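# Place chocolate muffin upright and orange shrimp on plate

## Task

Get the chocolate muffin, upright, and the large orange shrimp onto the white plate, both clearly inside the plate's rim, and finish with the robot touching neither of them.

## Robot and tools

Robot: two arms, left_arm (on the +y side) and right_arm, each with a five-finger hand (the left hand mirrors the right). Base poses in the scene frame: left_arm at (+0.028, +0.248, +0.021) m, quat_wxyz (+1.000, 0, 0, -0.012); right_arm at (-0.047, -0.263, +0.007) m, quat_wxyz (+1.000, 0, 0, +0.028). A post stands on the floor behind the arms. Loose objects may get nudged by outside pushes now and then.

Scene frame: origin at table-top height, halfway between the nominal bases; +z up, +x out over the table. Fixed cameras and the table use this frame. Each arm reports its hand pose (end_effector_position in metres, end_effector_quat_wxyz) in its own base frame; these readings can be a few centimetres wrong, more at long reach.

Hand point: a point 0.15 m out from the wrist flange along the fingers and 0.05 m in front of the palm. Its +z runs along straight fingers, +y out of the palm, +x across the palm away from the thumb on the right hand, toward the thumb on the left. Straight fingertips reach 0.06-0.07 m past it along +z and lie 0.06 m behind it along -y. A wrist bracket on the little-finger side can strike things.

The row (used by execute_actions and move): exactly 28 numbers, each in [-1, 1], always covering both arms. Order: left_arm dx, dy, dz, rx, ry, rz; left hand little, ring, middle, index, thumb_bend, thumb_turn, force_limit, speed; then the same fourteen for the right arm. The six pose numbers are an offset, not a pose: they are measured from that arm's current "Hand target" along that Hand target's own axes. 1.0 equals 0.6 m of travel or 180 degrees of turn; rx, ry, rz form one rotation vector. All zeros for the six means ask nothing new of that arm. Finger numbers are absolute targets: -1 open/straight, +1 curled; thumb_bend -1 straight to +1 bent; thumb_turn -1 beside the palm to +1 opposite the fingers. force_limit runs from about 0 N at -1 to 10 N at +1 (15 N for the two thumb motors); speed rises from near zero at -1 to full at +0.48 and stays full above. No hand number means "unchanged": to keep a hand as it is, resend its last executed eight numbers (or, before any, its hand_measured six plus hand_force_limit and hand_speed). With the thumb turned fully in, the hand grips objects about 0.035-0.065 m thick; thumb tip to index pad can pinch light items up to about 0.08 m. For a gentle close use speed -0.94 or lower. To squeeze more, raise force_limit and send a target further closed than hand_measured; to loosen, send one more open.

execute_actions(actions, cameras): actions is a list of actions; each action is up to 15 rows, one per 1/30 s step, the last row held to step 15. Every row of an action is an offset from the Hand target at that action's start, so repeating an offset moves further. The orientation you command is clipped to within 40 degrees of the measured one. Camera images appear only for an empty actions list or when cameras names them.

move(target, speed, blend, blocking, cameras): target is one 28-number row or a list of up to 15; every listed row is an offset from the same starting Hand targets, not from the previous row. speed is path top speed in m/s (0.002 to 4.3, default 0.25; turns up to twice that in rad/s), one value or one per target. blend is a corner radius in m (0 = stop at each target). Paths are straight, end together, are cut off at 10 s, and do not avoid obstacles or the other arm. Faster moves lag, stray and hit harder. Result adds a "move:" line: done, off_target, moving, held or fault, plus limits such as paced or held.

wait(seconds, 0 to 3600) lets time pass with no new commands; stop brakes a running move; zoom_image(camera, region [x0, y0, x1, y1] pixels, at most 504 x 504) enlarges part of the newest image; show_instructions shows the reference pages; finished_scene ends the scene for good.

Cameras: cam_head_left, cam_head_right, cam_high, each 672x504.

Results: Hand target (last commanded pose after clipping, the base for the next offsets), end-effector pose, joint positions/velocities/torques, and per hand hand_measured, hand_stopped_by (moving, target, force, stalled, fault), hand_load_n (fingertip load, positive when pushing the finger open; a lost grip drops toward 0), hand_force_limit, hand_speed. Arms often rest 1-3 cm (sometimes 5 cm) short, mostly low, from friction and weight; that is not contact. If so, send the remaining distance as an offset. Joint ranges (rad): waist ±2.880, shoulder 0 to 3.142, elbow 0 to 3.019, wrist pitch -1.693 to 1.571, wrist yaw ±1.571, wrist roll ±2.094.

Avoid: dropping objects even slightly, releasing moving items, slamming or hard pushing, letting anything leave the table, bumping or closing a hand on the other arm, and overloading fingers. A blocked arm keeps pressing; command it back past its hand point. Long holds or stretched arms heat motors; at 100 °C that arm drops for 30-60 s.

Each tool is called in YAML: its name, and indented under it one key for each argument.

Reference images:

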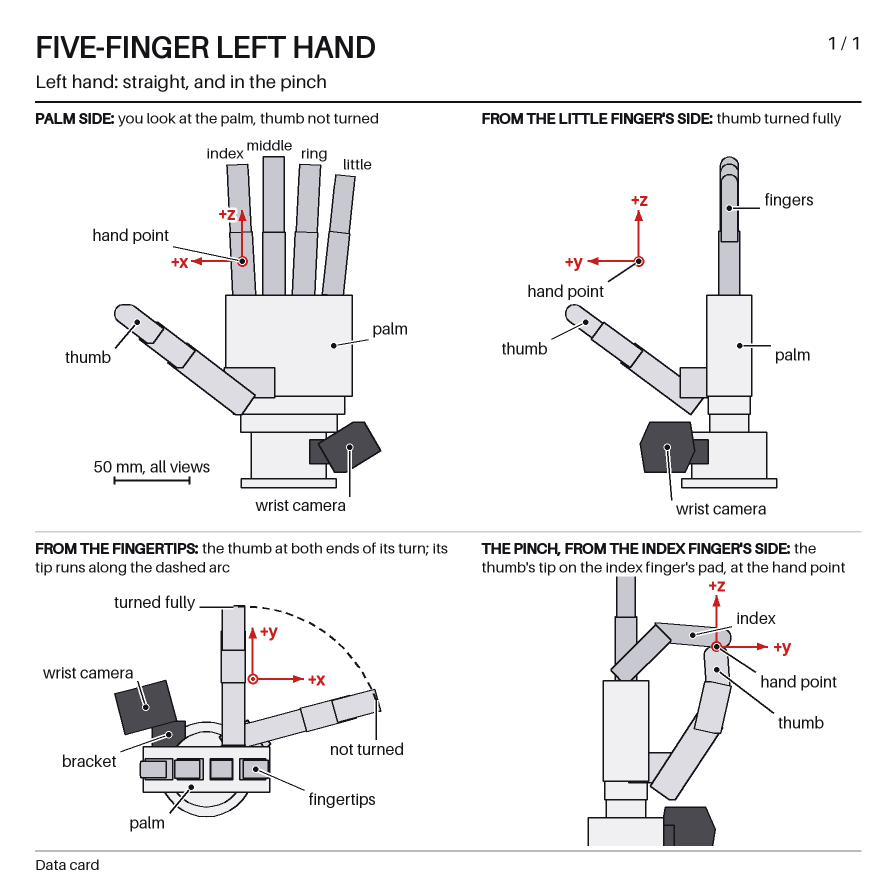

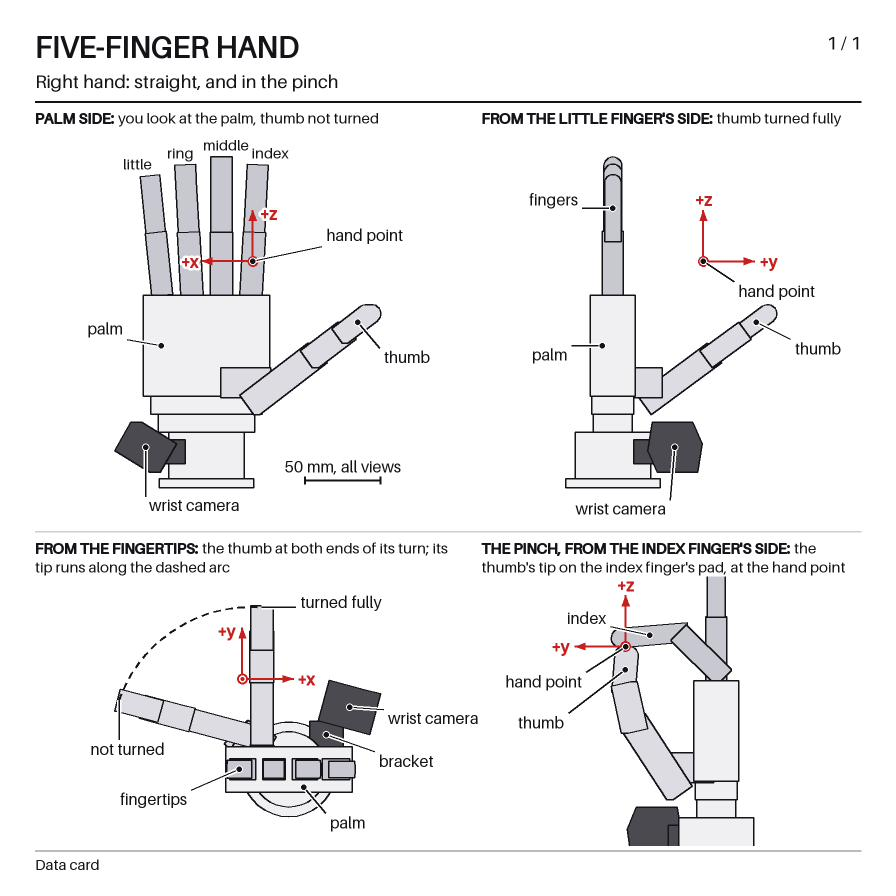

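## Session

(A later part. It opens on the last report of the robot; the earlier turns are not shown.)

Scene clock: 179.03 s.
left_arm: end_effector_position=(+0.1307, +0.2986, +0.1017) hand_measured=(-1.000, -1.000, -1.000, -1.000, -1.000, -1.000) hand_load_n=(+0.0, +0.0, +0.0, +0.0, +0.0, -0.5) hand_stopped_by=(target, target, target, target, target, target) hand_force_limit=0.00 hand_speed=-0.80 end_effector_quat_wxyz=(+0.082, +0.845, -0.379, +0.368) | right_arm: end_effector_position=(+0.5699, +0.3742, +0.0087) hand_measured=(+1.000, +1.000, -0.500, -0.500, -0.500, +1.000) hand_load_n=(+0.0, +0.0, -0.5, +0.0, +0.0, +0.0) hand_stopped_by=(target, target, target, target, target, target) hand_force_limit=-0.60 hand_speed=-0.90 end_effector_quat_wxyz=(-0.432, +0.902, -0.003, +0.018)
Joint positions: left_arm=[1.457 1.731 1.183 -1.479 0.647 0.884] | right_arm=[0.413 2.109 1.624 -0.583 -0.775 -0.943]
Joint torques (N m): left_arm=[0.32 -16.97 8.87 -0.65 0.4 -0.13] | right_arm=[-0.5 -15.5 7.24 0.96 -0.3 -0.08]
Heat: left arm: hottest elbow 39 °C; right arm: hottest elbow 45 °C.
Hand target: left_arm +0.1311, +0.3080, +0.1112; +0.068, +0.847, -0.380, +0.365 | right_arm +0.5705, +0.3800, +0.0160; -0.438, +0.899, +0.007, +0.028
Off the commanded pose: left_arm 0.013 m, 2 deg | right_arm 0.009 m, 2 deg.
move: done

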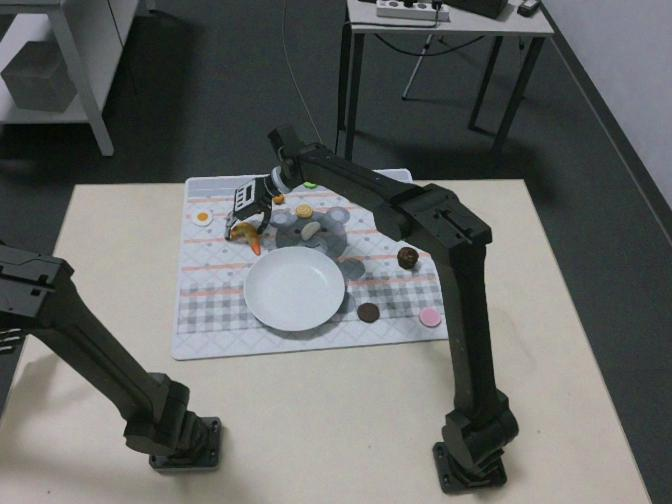

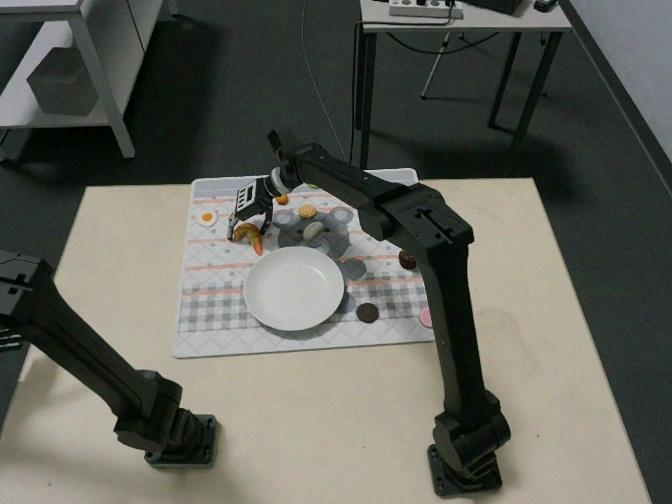

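move:
  target: [0,0,0,0,0,0,-1,-1,-1,-1,-1,-1,0,-0.8,0,0,0,0,0,0,1,1,-0.35,-0.35,-0.4,1,-0.6,-0.94]
  cameras: ["cam_head_left","cam_head_right"]

zoom_image:
  camera: "cam_head_left"
  region: [200, 180, 280, 260]

zoom_image:
  camera: "cam_head_right"
  region: [200, 180, 280, 260]

Scene clock: 184.20 s.
left_arm: end_effector_position=(+0.1307, +0.2986, +0.1017) hand_measured=(-1.000, -1.000, -1.000, -1.000, -1.000, -1.000) hand_load_n=(+0.0, +0.0, +0.0, +0.0, +0.0, +0.0) hand_stopped_by=(target, target, target, target, target, target) hand_force_limit=0.00 hand_speed=-0.80 end_effector_quat_wxyz=(+0.082, +0.845, -0.379, +0.368) | right_arm: end_effector_position=(+0.5703, +0.3776, +0.0092) hand_measured=(+1.000, +1.000, -0.416, -0.406, -0.436, +1.000) hand_load_n=(+0.0, +0.5, +2.0, +2.5, +3.0, +0.0) hand_stopped_by=(target, target, force, force, force, target) hand_force_limit=-0.60 hand_speed=-0.94 end_effector_quat_wxyz=(-0.434, +0.901, +0.003, +0.021)
Joint positions: left_arm=[1.457 1.731 1.183 -1.479 0.647 0.884] | right_arm=[0.418 2.109 1.624 -0.574 -0.775 -0.946]
Joint torques (N m): left_arm=[0.21 -16.85 8.9 -0.55 0.42 -0.13] | right_arm=[-1.03 -15.44 7.08 0.59 -0.32 -0.02]
Heat: left arm: hottest elbow 39 °C; right arm: hottest elbow 44 °C.
Hand target: left_arm +0.1311, +0.3080, +0.1112; +0.068, +0.847, -0.380, +0.365 | right_arm +0.5705, +0.3800, +0.0160; -0.438, +0.899, +0.007, +0.028
Off the commanded pose: left_arm 0.013 m, 2 deg | right_arm 0.007 m, 1 deg.
move: done

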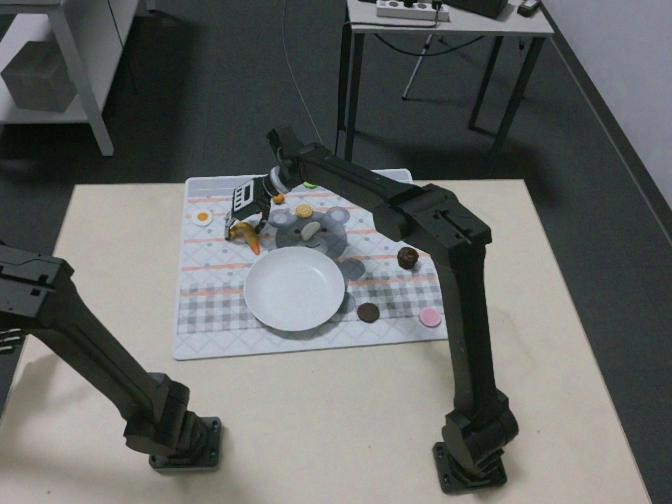

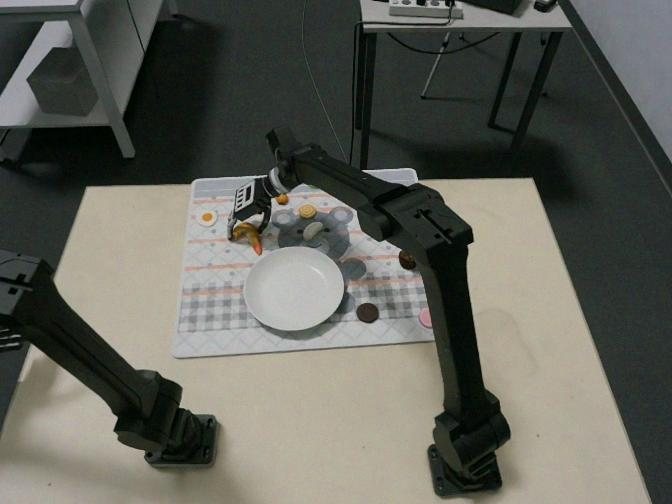

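Scaled by 6.300 from the camera's image (finer frame: 960x720).

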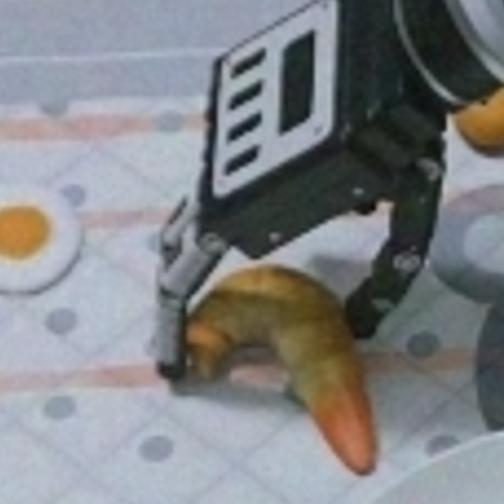

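Scaled by 6.300 from the camera's image (finer frame: 960x720).

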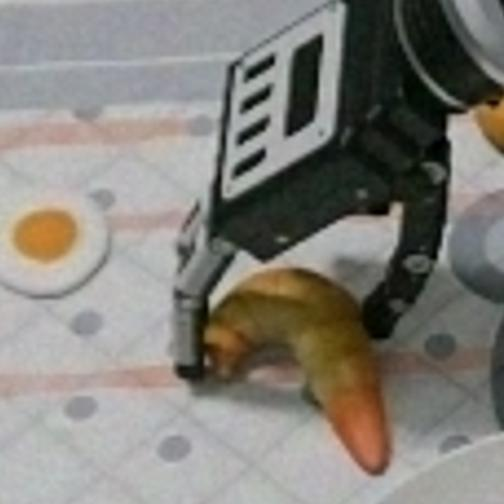

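move:
  target: [0,0,0,0,0,0,-1,-1,-1,-1,-1,-1,0,-0.8,0.0075,-0.105,-0.082,0,0,0,1,1,-0.35,-0.35,-0.4,1,-0.6,-0.94]
  speed: 0.06
  cameras: ["cam_head_left","cam_head_right"]

zoom_image:
  camera: "cam_head_left"
  region: [200, 150, 300, 250]

zoom_image:
  camera: "cam_head_right"
  region: [200, 150, 300, 250]

Scene clock: 193.13 s.
left_arm: end_effector_position=(+0.1307, +0.2986, +0.1017) hand_measured=(-1.000, -1.000, -1.000, -1.000, -1.000, -1.000) hand_load_n=(+0.0, +0.0, +0.0, +0.0, +0.0, +0.0) hand_stopped_by=(target, target, target, target, target, target) hand_force_limit=0.00 hand_speed=-0.80 end_effector_quat_wxyz=(+0.082, +0.845, -0.379, +0.368) | right_arm: end_effector_position=(+0.5526, +0.3697, +0.0587) hand_measured=(+1.000, +1.000, -0.416, -0.406, -0.436, +1.000) hand_load_n=(+0.0, +0.0, +1.0, +2.5, +3.0, +0.0) hand_stopped_by=(target, target, force, force, force, target) hand_force_limit=-0.60 hand_speed=-0.94 end_effector_quat_wxyz=(-0.425, +0.905, -0.007, +0.001)
Joint positions: left_arm=[1.457 1.731 1.183 -1.479 0.647 0.884] | right_arm=[0.418 2.031 1.642 -0.72 -0.775 -0.946]
Joint torques (N m): left_arm=[0.21 -16.73 8.9 -0.62 0.41 -0.15] | right_arm=[-0.62 -15.21 13.04 -0.39 -0.32 -0.04]
Heat: left arm: hottest elbow 39 °C; right arm: hottest elbow 44 °C.
Hand target: left_arm +0.1311, +0.3080, +0.1112; +0.068, +0.847, -0.380, +0.365 | right_arm +0.5704, +0.3801, +0.0961; -0.438, +0.899, +0.007, +0.028
Off the commanded pose: left_arm 0.013 m, 2 deg | right_arm 0.043 m, 4 deg.
move: off_target (right_arm)

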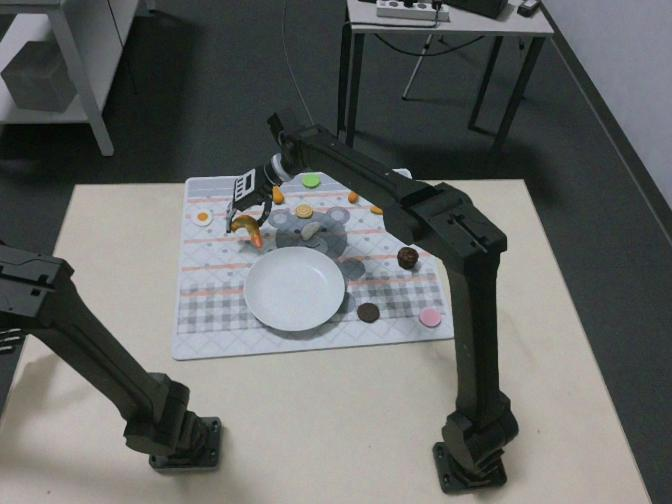

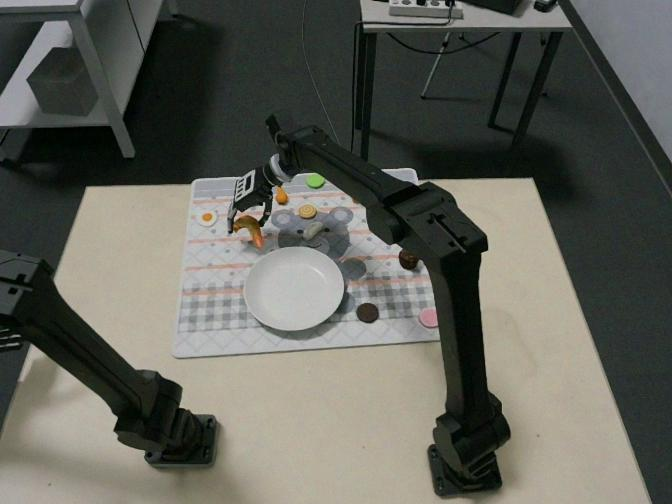

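Scaled by 5.040 from the camera's image (finer frame: 960x720).

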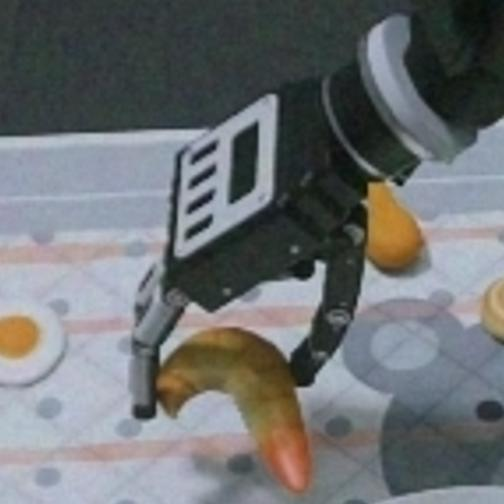

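Scaled by 5.040 from the camera's image (finer frame: 960x720).

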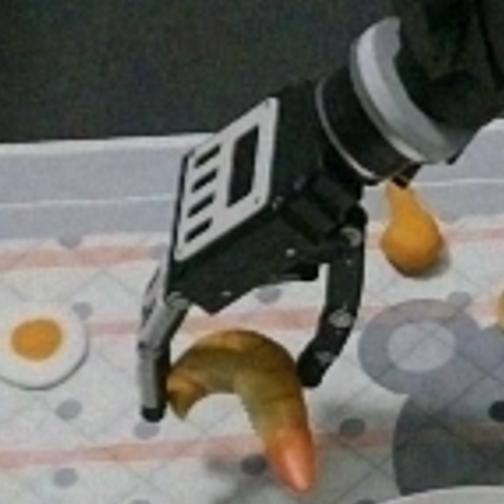

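zoom_image:
  camera: "cam_head_left"
  region: [235, 235, 355, 340]

Scaled by 4.200 from the camera's image (finer frame: 960x720).

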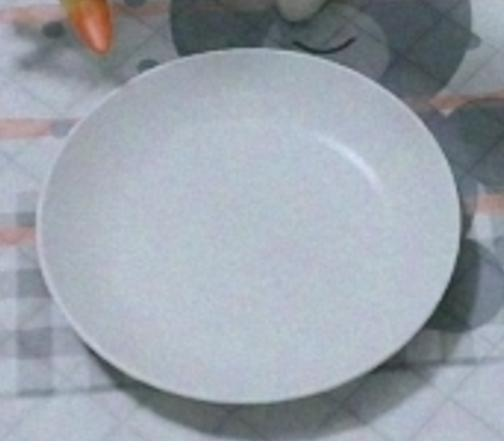

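move:
  target: [0,0,0,0,0,0,-1,-1,-1,-1,-1,-1,0,-0.8,-0.2343,0.0612,-0.1105,0,0,0,1,1,-0.35,-0.35,-0.4,1,-0.6,-0.94]
  speed: 0.1
  cameras: ["all"]

zoom_image:
  camera: "cam_head_left"
  region: [220, 180, 360, 340]

zoom_image:
  camera: "cam_head_right"
  region: [220, 180, 360, 340]

zoom_image:
  camera: "cam_high"
  region: [290, 190, 430, 310]

Scene clock: 222.17 s.
left_arm: end_effector_position=(+0.1307, +0.2986, +0.1017) hand_measured=(-1.000, -1.000, -1.000, -1.000, -1.000, -1.000) hand_load_n=(+0.0, +0.0, +0.0, +0.0, -0.5, +0.0) hand_stopped_by=(target, target, target, target, target, target) hand_force_limit=0.00 hand_speed=-0.80 end_effector_quat_wxyz=(+0.082, +0.845, -0.379, +0.368) | right_arm: end_effector_position=(+0.4172, +0.3096, +0.0880) hand_measured=(+1.000, +1.000, -0.416, -0.406, -0.436, +1.000) hand_load_n=(+0.0, +0.0, +1.0, +2.0, +3.0, +0.0) hand_stopped_by=(target, target, force, force, force, target) hand_force_limit=-0.60 hand_speed=-0.94 end_effector_quat_wxyz=(-0.426, +0.905, -0.006, +0.003)
Joint positions: left_arm=[1.457 1.731 1.183 -1.479 0.647 0.884] | right_arm=[0.418 1.644 1.156 -0.614 -0.775 -0.946]
Joint torques (N m): left_arm=[0.21 -16.85 8.88 -0.66 0.4 -0.15] | right_arm=[-1.67 -10.52 7.79 1.09 -0.63 -0.17]
Heat: left arm: hottest elbow 40 °C; right arm: hottest elbow 46 °C.
Hand target: left_arm +0.1311, +0.3080, +0.1112; +0.068, +0.847, -0.380, +0.365 | right_arm +0.4285, +0.3070, +0.1000; -0.438, +0.899, +0.007, +0.028
Off the commanded pose: left_arm 0.013 m, 2 deg | right_arm 0.017 m, 4 deg.
move: off_target (right_arm)

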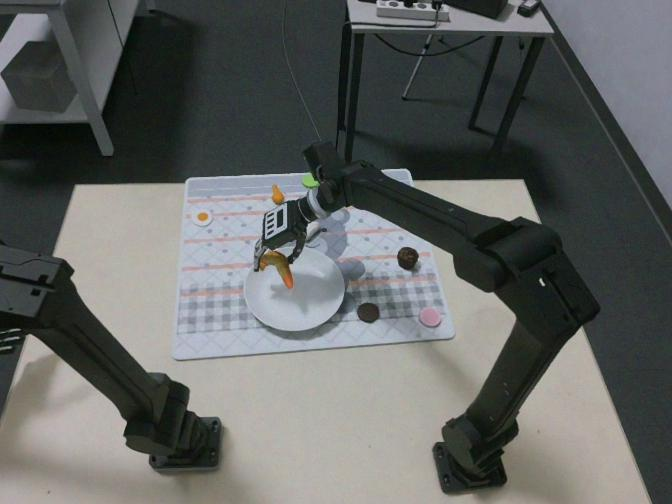

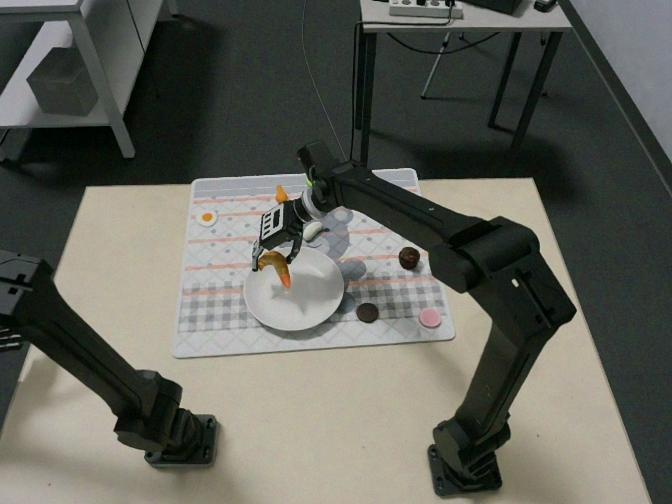

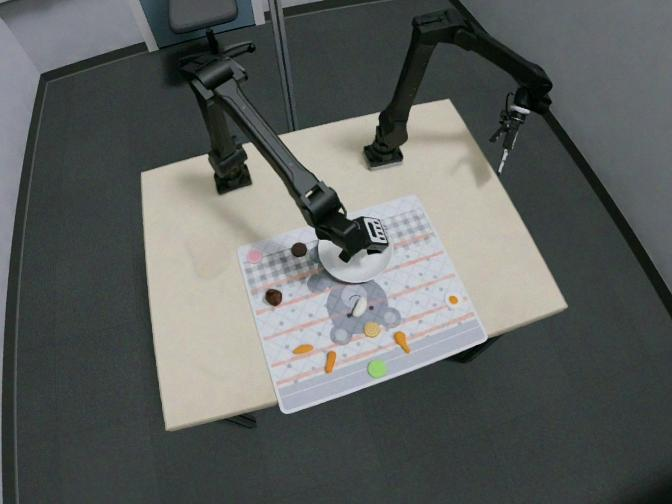

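Scaled by 3.150 from the camera's image (finer frame: 960x720).

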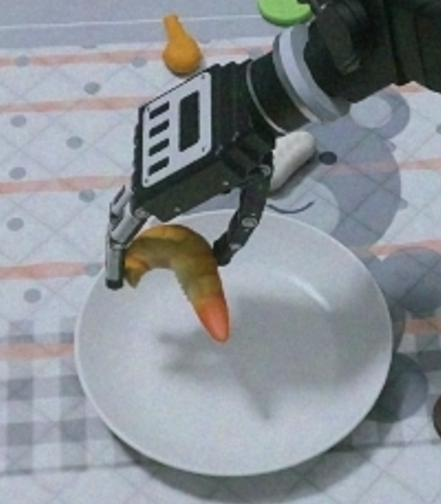

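Scaled by 3.150 from the camera's image (finer frame: 960x720).

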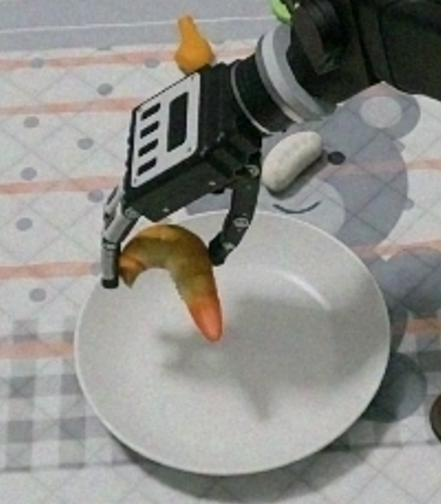

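Scaled by 3.600 from the camera's image (finer frame: 960x720).

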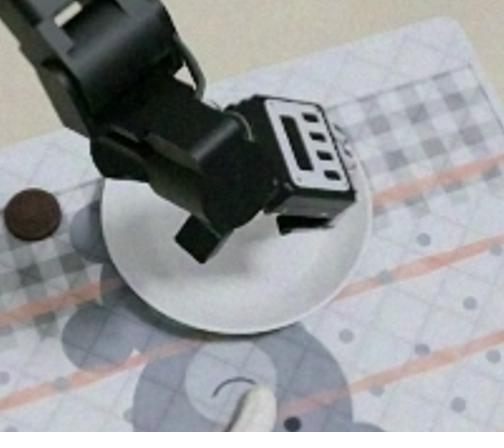

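move:
  target: [0,0,0,0,0,0,-1,-1,-1,-1,-1,-1,0,-0.8,-0.001,0.0562,0.0313,0,0,0,1,1,-0.35,-0.35,-0.4,1,-0.6,-0.94]
  speed: 0.08
  cameras: ["cam_head_left","cam_head_right"]

zoom_image:
  camera: "cam_head_left"
  region: [220, 210, 320, 310]

zoom_image:
  camera: "cam_head_right"
  region: [220, 210, 320, 310]

Scene clock: 235.33 s.
left_arm: end_effector_position=(+0.1307, +0.2986, +0.1017) hand_measured=(-1.000, -1.000, -1.000, -1.000, -1.000, -1.000) hand_load_n=(+0.0, +0.0, +0.0, +0.0, +0.0, +0.0) hand_stopped_by=(target, target, target, target, target, target) hand_force_limit=0.00 hand_speed=-0.80 end_effector_quat_wxyz=(+0.082, +0.845, -0.379, +0.368) | right_arm: end_effector_position=(+0.4186, +0.3027, +0.0566) hand_measured=(+1.000, +1.000, -0.416, -0.406, -0.436, +1.000) hand_load_n=(+0.0, +0.5, +1.0, +2.0, +3.0, +0.0) hand_stopped_by=(target, target, force, force, force, target) hand_force_limit=-0.60 hand_speed=-0.94 end_effector_quat_wxyz=(-0.428, +0.904, -0.004, +0.009)
Joint positions: left_arm=[1.457 1.731 1.183 -1.479 0.647 0.884] | right_arm=[0.404 1.678 1.104 -0.525 -0.78 -0.959]
Joint torques (N m): left_arm=[-0.03 -16.62 8.87 -0.61 0.4 -0.14] | right_arm=[-2.08 -9.41 7.58 1.11 -0.64 -0.21]
Heat: left arm: hottest elbow 40 °C; right arm: hottest elbow 45 °C.
Hand target: left_arm +0.1311, +0.3080, +0.1112; +0.068, +0.847, -0.380, +0.365 | right_arm +0.4300, +0.3010, +0.0619; -0.438, +0.899, +0.007, +0.028
Off the commanded pose: left_arm 0.013 m, 2 deg | right_arm 0.013 m, 3 deg.
move: off_target (right_arm)

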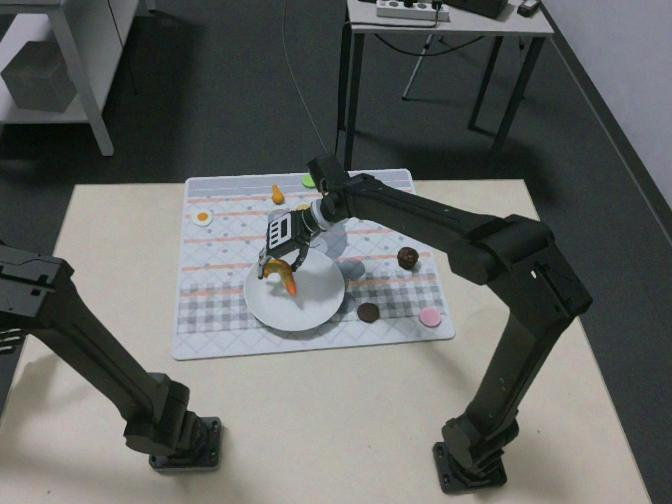

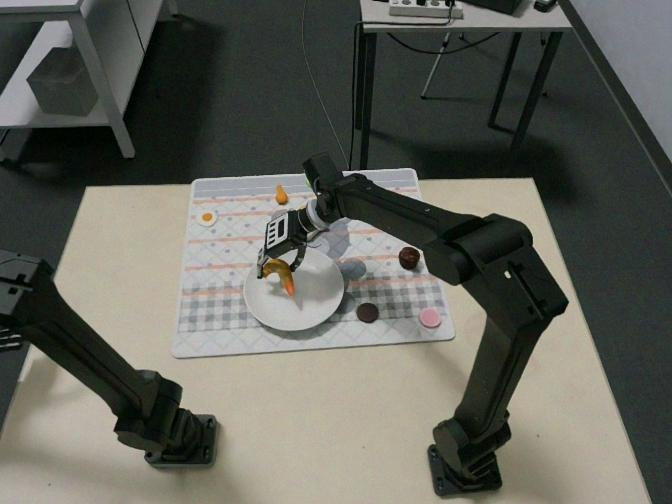

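Scaled by 5.040 from the camera's image (finer frame: 960x720).

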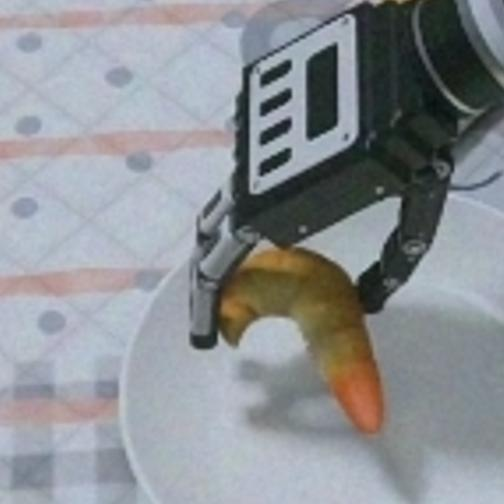

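Scaled by 5.040 from the camera's image (finer frame: 960x720).

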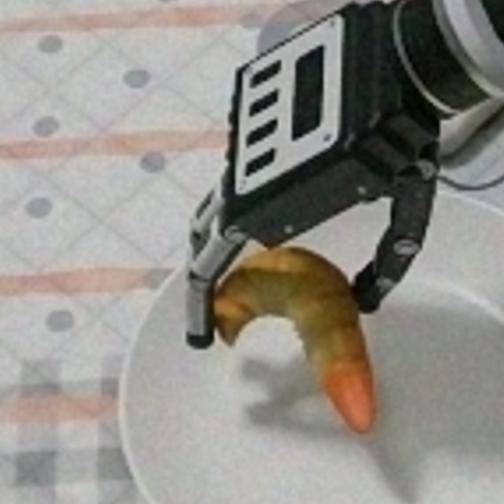

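move:
  target: [0,0,0,0,0,0,-1,-1,-1,-1,-1,-1,0,-0.8,-0.0024,0.0328,0.0257,0,0,0,1,1,-0.35,-0.35,-0.4,1,-0.6,-0.94]
  speed: 0.06
  cameras: ["cam_head_left","cam_head_right"]

zoom_image:
  camera: "cam_head_left"
  region: [220, 210, 320, 310]

zoom_image:
  camera: "cam_head_right"
  region: [220, 210, 320, 310]

Scene clock: 244.80 s.
left_arm: end_effector_position=(+0.1307, +0.2986, +0.1017) hand_measured=(-1.000, -1.000, -1.000, -1.000, -1.000, -1.000) hand_load_n=(+0.0, +0.0, +0.0, +0.0, +0.0, +0.0) hand_stopped_by=(target, target, target, target, target, target) hand_force_limit=0.00 hand_speed=-0.80 end_effector_quat_wxyz=(+0.082, +0.845, -0.379, +0.368) | right_arm: end_effector_position=(+0.4186, +0.3030, +0.0329) hand_measured=(+1.000, +1.000, -0.416, -0.406, -0.436, +1.000) hand_load_n=(+0.0, +0.0, +1.0, +2.0, +3.5, +0.0) hand_stopped_by=(target, target, force, force, force, target) hand_force_limit=-0.60 hand_speed=-0.94 end_effector_quat_wxyz=(-0.429, +0.903, -0.004, +0.010)
Joint positions: left_arm=[1.457 1.731 1.183 -1.479 0.647 0.884] | right_arm=[0.404 1.715 1.078 -0.46 -0.782 -0.959]
Joint torques (N m): left_arm=[0.03 -16.73 8.94 -0.62 0.41 -0.14] | right_arm=[-1.96 -9.35 7.27 1.02 -0.63 -0.18]
Heat: left arm: hottest elbow 40 °C; right arm: hottest elbow 44 °C.
Hand target: left_arm +0.1311, +0.3080, +0.1112; +0.068, +0.847, -0.380, +0.365 | right_arm +0.4300, +0.3010, +0.0369; -0.438, +0.899, +0.007, +0.028
Off the commanded pose: left_arm 0.013 m, 2 deg | right_arm 0.012 m, 3 deg.
move: off_target (right_arm)

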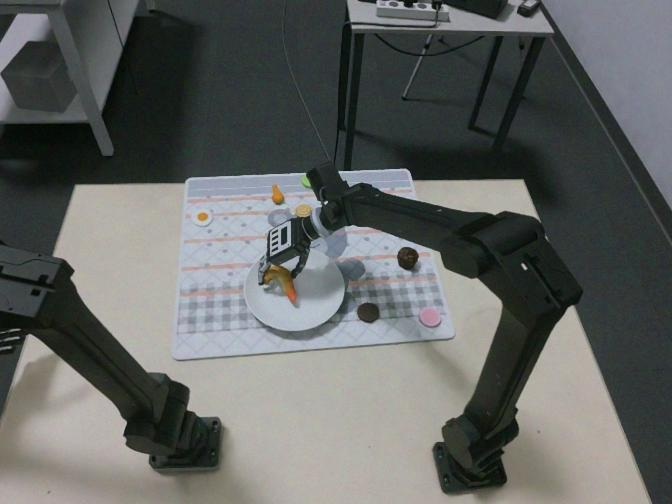

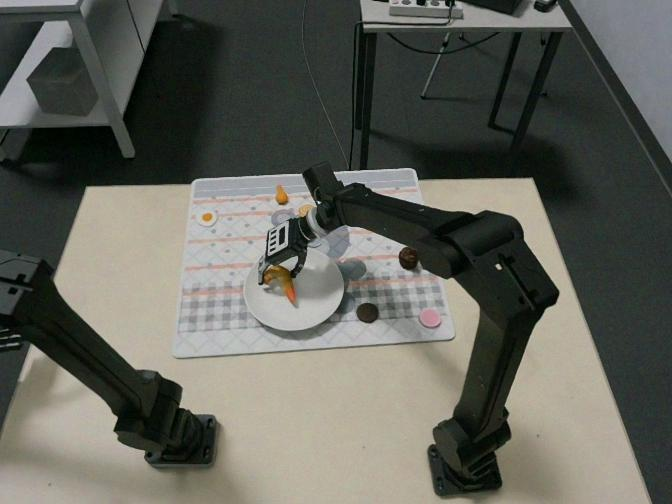

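Scaled by 5.040 from the camera's image (finer frame: 960x720).

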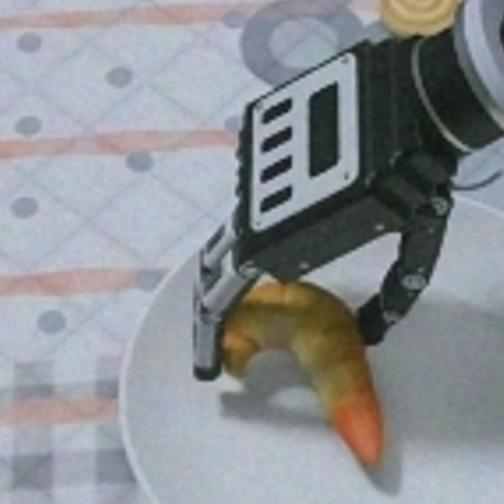

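Scaled by 5.040 from the camera's image (finer frame: 960x720).

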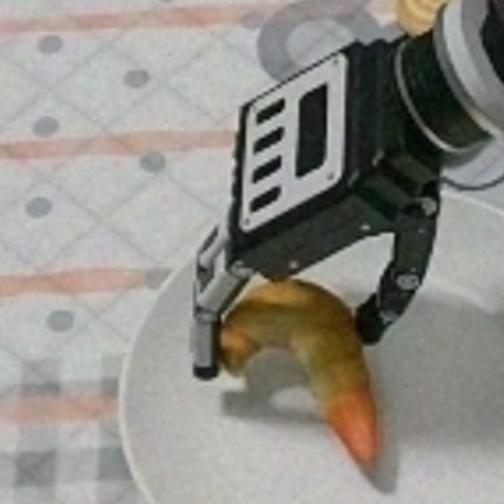

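move:
  target: [0,0,0,0,0,0,-1,-1,-1,-1,-1,-1,0,-0.8,-0.0015,0.021,0.0164,0,0,0,1,1,-0.35,-0.35,-0.4,1,-0.6,-0.94]
  speed: 0.04
  cameras: ["cam_head_left","cam_head_right"]

zoom_image:
  camera: "cam_head_left"
  region: [220, 210, 320, 310]

zoom_image:
  camera: "cam_head_right"
  region: [220, 210, 320, 310]

Scene clock: 250.20 s.
left_arm: end_effector_position=(+0.1307, +0.2986, +0.1017) hand_measured=(-1.000, -1.000, -1.000, -1.000, -1.000, -1.000) hand_load_n=(+0.0, +0.0, +0.0, +0.0, +0.0, +0.0) hand_stopped_by=(target, target, target, target, target, target) hand_force_limit=0.00 hand_speed=-0.80 end_effector_quat_wxyz=(+0.082, +0.845, -0.379, +0.368) | right_arm: end_effector_position=(+0.4218, +0.3038, +0.0245) hand_measured=(+1.000, +1.000, -0.416, -0.406, -0.436, +1.000) hand_load_n=(+0.0, +0.0, +1.0, +2.5, +3.0, +0.0) hand_stopped_by=(target, target, force, force, force, target) hand_force_limit=-0.60 hand_speed=-0.94 end_effector_quat_wxyz=(-0.434, +0.901, -0.002, +0.015)
Joint positions: left_arm=[1.457 1.731 1.183 -1.479 0.647 0.884] | right_arm=[0.401 1.73 1.067 -0.419 -0.788 -0.959]
Joint torques (N m): left_arm=[0.09 -16.67 8.95 -0.59 0.41 -0.13] | right_arm=[-1.79 -8.88 6.63 1.1 -0.4 -0.2]
Heat: left arm: hottest elbow 40 °C; right arm: hottest elbow 43 °C.
Hand target: left_arm +0.1311, +0.3080, +0.1112; +0.068, +0.847, -0.380, +0.365 | right_arm +0.4300, +0.3010, +0.0208; -0.438, +0.899, +0.007, +0.028
Off the commanded pose: left_arm 0.013 m, 2 deg | right_arm 0.009 m, 2 deg.
move: done

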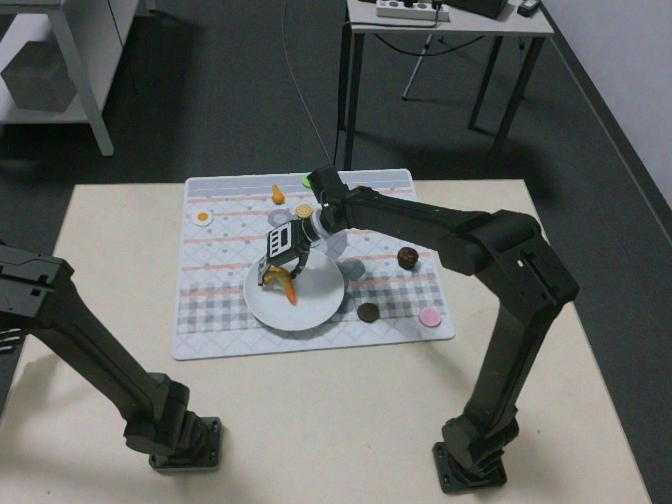

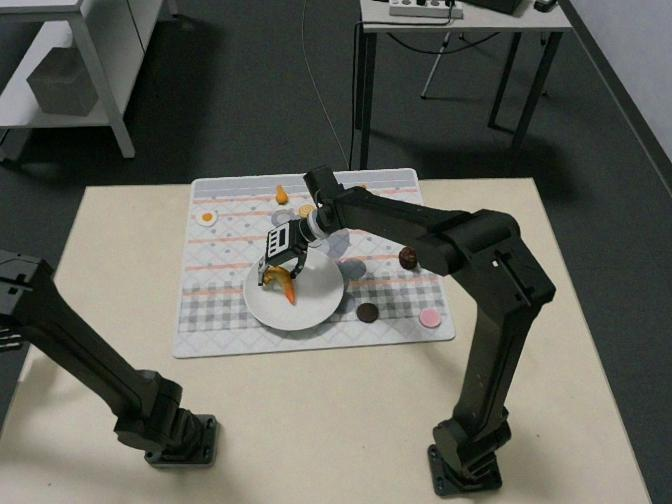

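Scaled by 5.040 from the camera's image (finer frame: 960x720).

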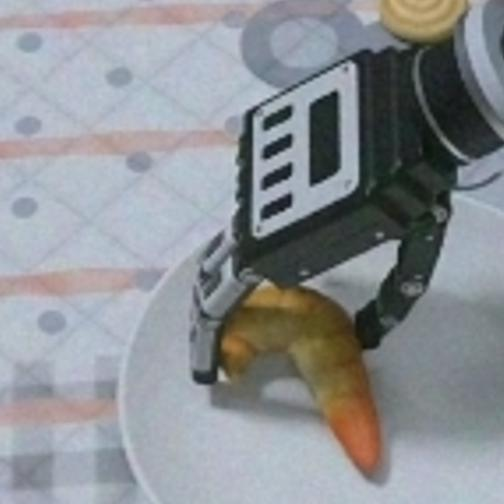

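Scaled by 5.040 from the camera's image (finer frame: 960x720).

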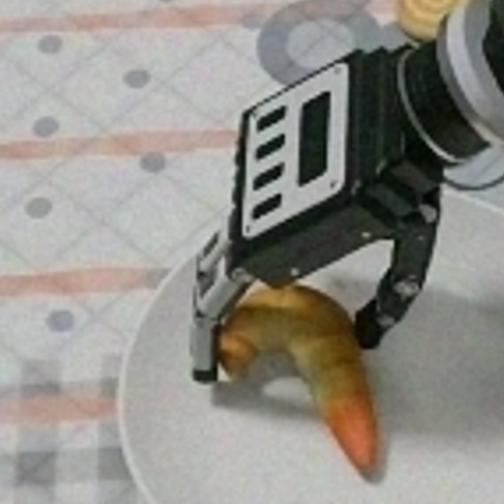

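move:
  target: [0,0,0,0,0,0,-1,-1,-1,-1,-1,-1,0,-0.8,-0.019,-0.003,-0.0195,0,0,0,1,1,-0.35,-0.35,-0.4,1,-0.6,-0.94]
  speed: 0.04
  cameras: ["cam_head_left","cam_head_right"]

zoom_image:
  camera: "cam_head_left"
  region: [220, 210, 320, 310]

Scene clock: 265.30 s.
left_arm: end_effector_position=(+0.1307, +0.2986, +0.1017) hand_measured=(-1.000, -1.000, -1.000, -1.000, -1.000, -1.000) hand_load_n=(+0.0, +0.0, +0.0, +0.0, +0.0, +0.0) hand_stopped_by=(target, target, target, target, target, target) hand_force_limit=0.00 hand_speed=-0.80 end_effector_quat_wxyz=(+0.082, +0.845, -0.379, +0.368) | right_arm: end_effector_position=(+0.4111, +0.2950, +0.0188) hand_measured=(+1.000, +1.000, -0.416, -0.406, -0.436, +1.000) hand_load_n=(+0.0, +0.0, +1.0, +2.5, +3.0, +0.0) hand_stopped_by=(target, target, force, force, force, target) hand_force_limit=-0.60 hand_speed=-0.94 end_effector_quat_wxyz=(-0.431, +0.902, -0.005, +0.010)
Joint positions: left_arm=[1.457 1.731 1.183 -1.479 0.647 0.884] | right_arm=[0.394 1.716 1.032 -0.416 -0.789 -0.967]
Joint torques (N m): left_arm=[0.21 -16.85 8.87 -0.57 0.41 -0.14] | right_arm=[-2.32 -10.87 6.69 0.42 -0.45 -0.18]
Heat: left arm: hottest elbow 40 °C; right arm: hottest elbow 42 °C.
Hand target: left_arm +0.1311, +0.3080, +0.1112; +0.068, +0.847, -0.380, +0.365 | right_arm +0.4180, +0.2930, +0.0288; -0.438, +0.899, +0.007, +0.028
Off the commanded pose: left_arm 0.013 m, 2 deg | right_arm 0.012 m, 3 deg.
move: off_target (right_arm)

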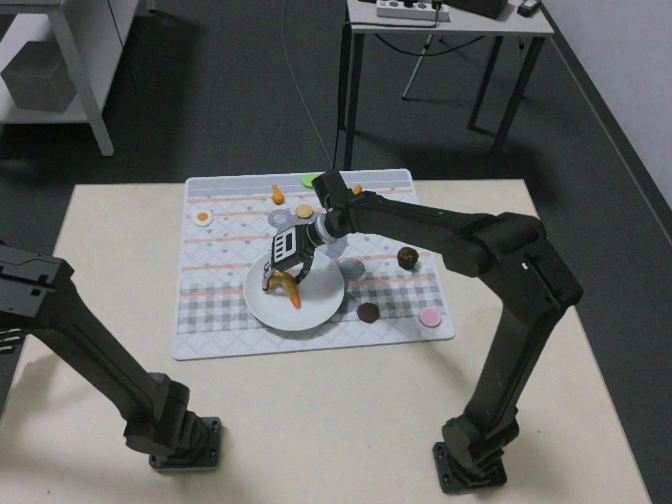

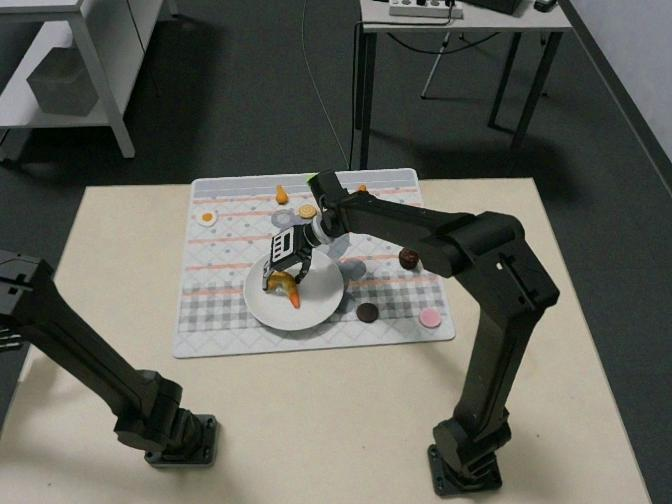

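Scaled by 5.040 from the camera's image (finer frame: 960x720).

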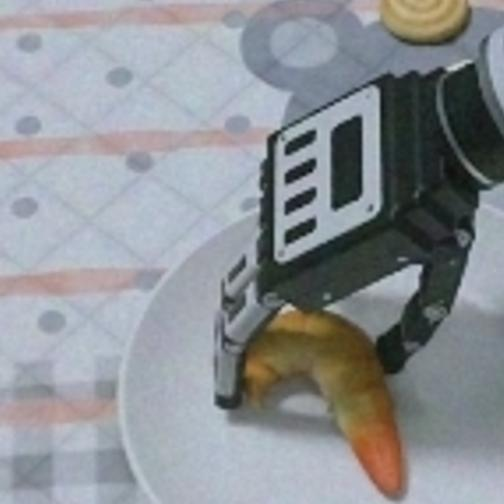

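move:
  target: [0,0,0,0,0,0,-1,-1,-1,-1,-1,-1,0,-0.8,-0.001,0.0131,0.0103,0,0,0,1,1,-0.35,-0.35,-0.4,1,-0.6,-0.94]
  speed: 0.03
  cameras: ["cam_head_left","cam_head_right"]

zoom_image:
  camera: "cam_head_left"
  region: [240, 240, 320, 320]

zoom_image:
  camera: "cam_head_right"
  region: [240, 240, 320, 320]

Scene clock: 273.67 s.
left_arm: end_effector_position=(+0.1307, +0.2986, +0.1017) hand_measured=(-1.000, -1.000, -1.000, -1.000, -1.000, -1.000) hand_load_n=(+0.0, +0.0, +0.0, +0.0, +0.0, +0.0) hand_stopped_by=(target, target, target, target, target, target) hand_force_limit=0.00 hand_speed=-0.80 end_effector_quat_wxyz=(+0.082, +0.845, -0.379, +0.368) | right_arm: end_effector_position=(+0.4115, +0.2949, +0.0181) hand_measured=(+1.000, +1.000, -0.416, -0.406, -0.436, +1.000) hand_load_n=(+0.0, +0.0, +1.0, +2.5, +3.0, +0.0) hand_stopped_by=(target, target, force, force, force, target) hand_force_limit=-0.60 hand_speed=-0.94 end_effector_quat_wxyz=(-0.434, +0.901, -0.004, +0.012)
Joint positions: left_arm=[1.457 1.731 1.183 -1.479 0.647 0.884] | right_arm=[0.392 1.716 1.027 -0.405 -0.792 -0.967]
Joint torques (N m): left_arm=[0.32 -16.79 8.9 -0.59 0.42 -0.14] | right_arm=[-2.08 -9.64 6.39 1.01 -0.34 -0.17]
Heat: left arm: hottest elbow 40 °C; right arm: hottest elbow 42 °C.
Hand target: left_arm +0.1311, +0.3080, +0.1112; +0.068, +0.847, -0.380, +0.365 | right_arm +0.4180, +0.2930, +0.0188; -0.438, +0.899, +0.007, +0.028
Off the commanded pose: left_arm 0.013 m, 2 deg | right_arm 0.007 m, 2 deg.
move: done

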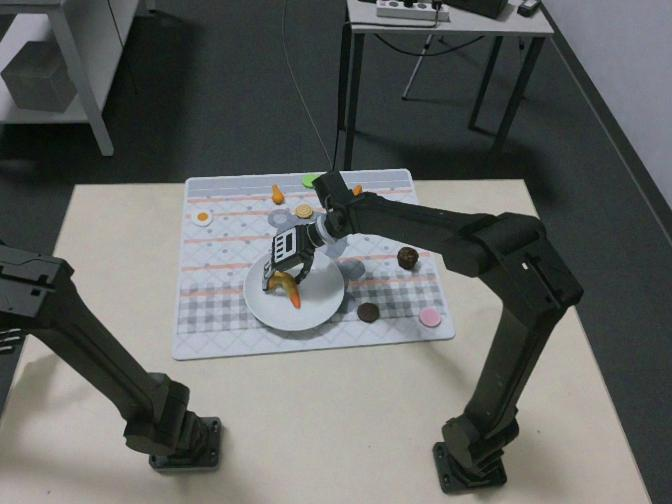

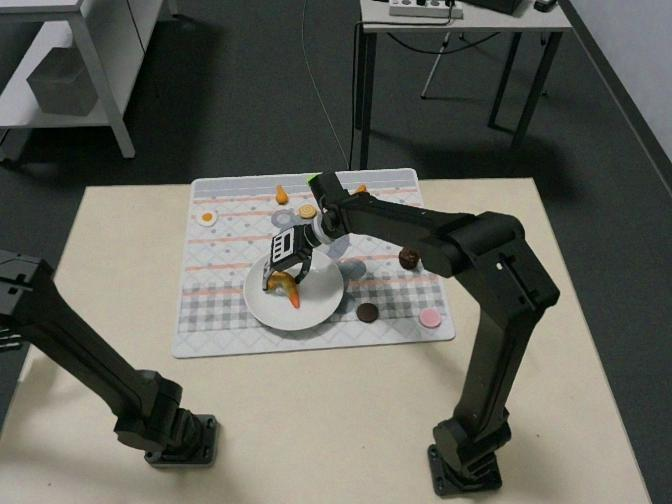

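Scaled by 6.300 from the camera's image (finer frame: 960x720).

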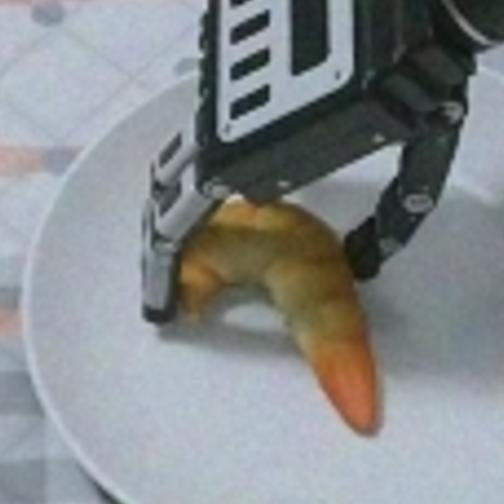

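Scaled by 6.300 from the camera's image (finer frame: 960x720).

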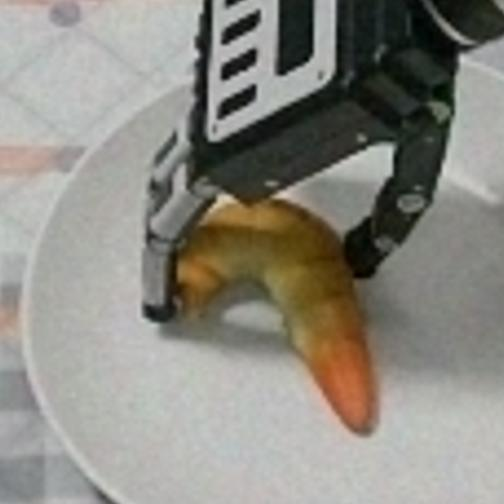

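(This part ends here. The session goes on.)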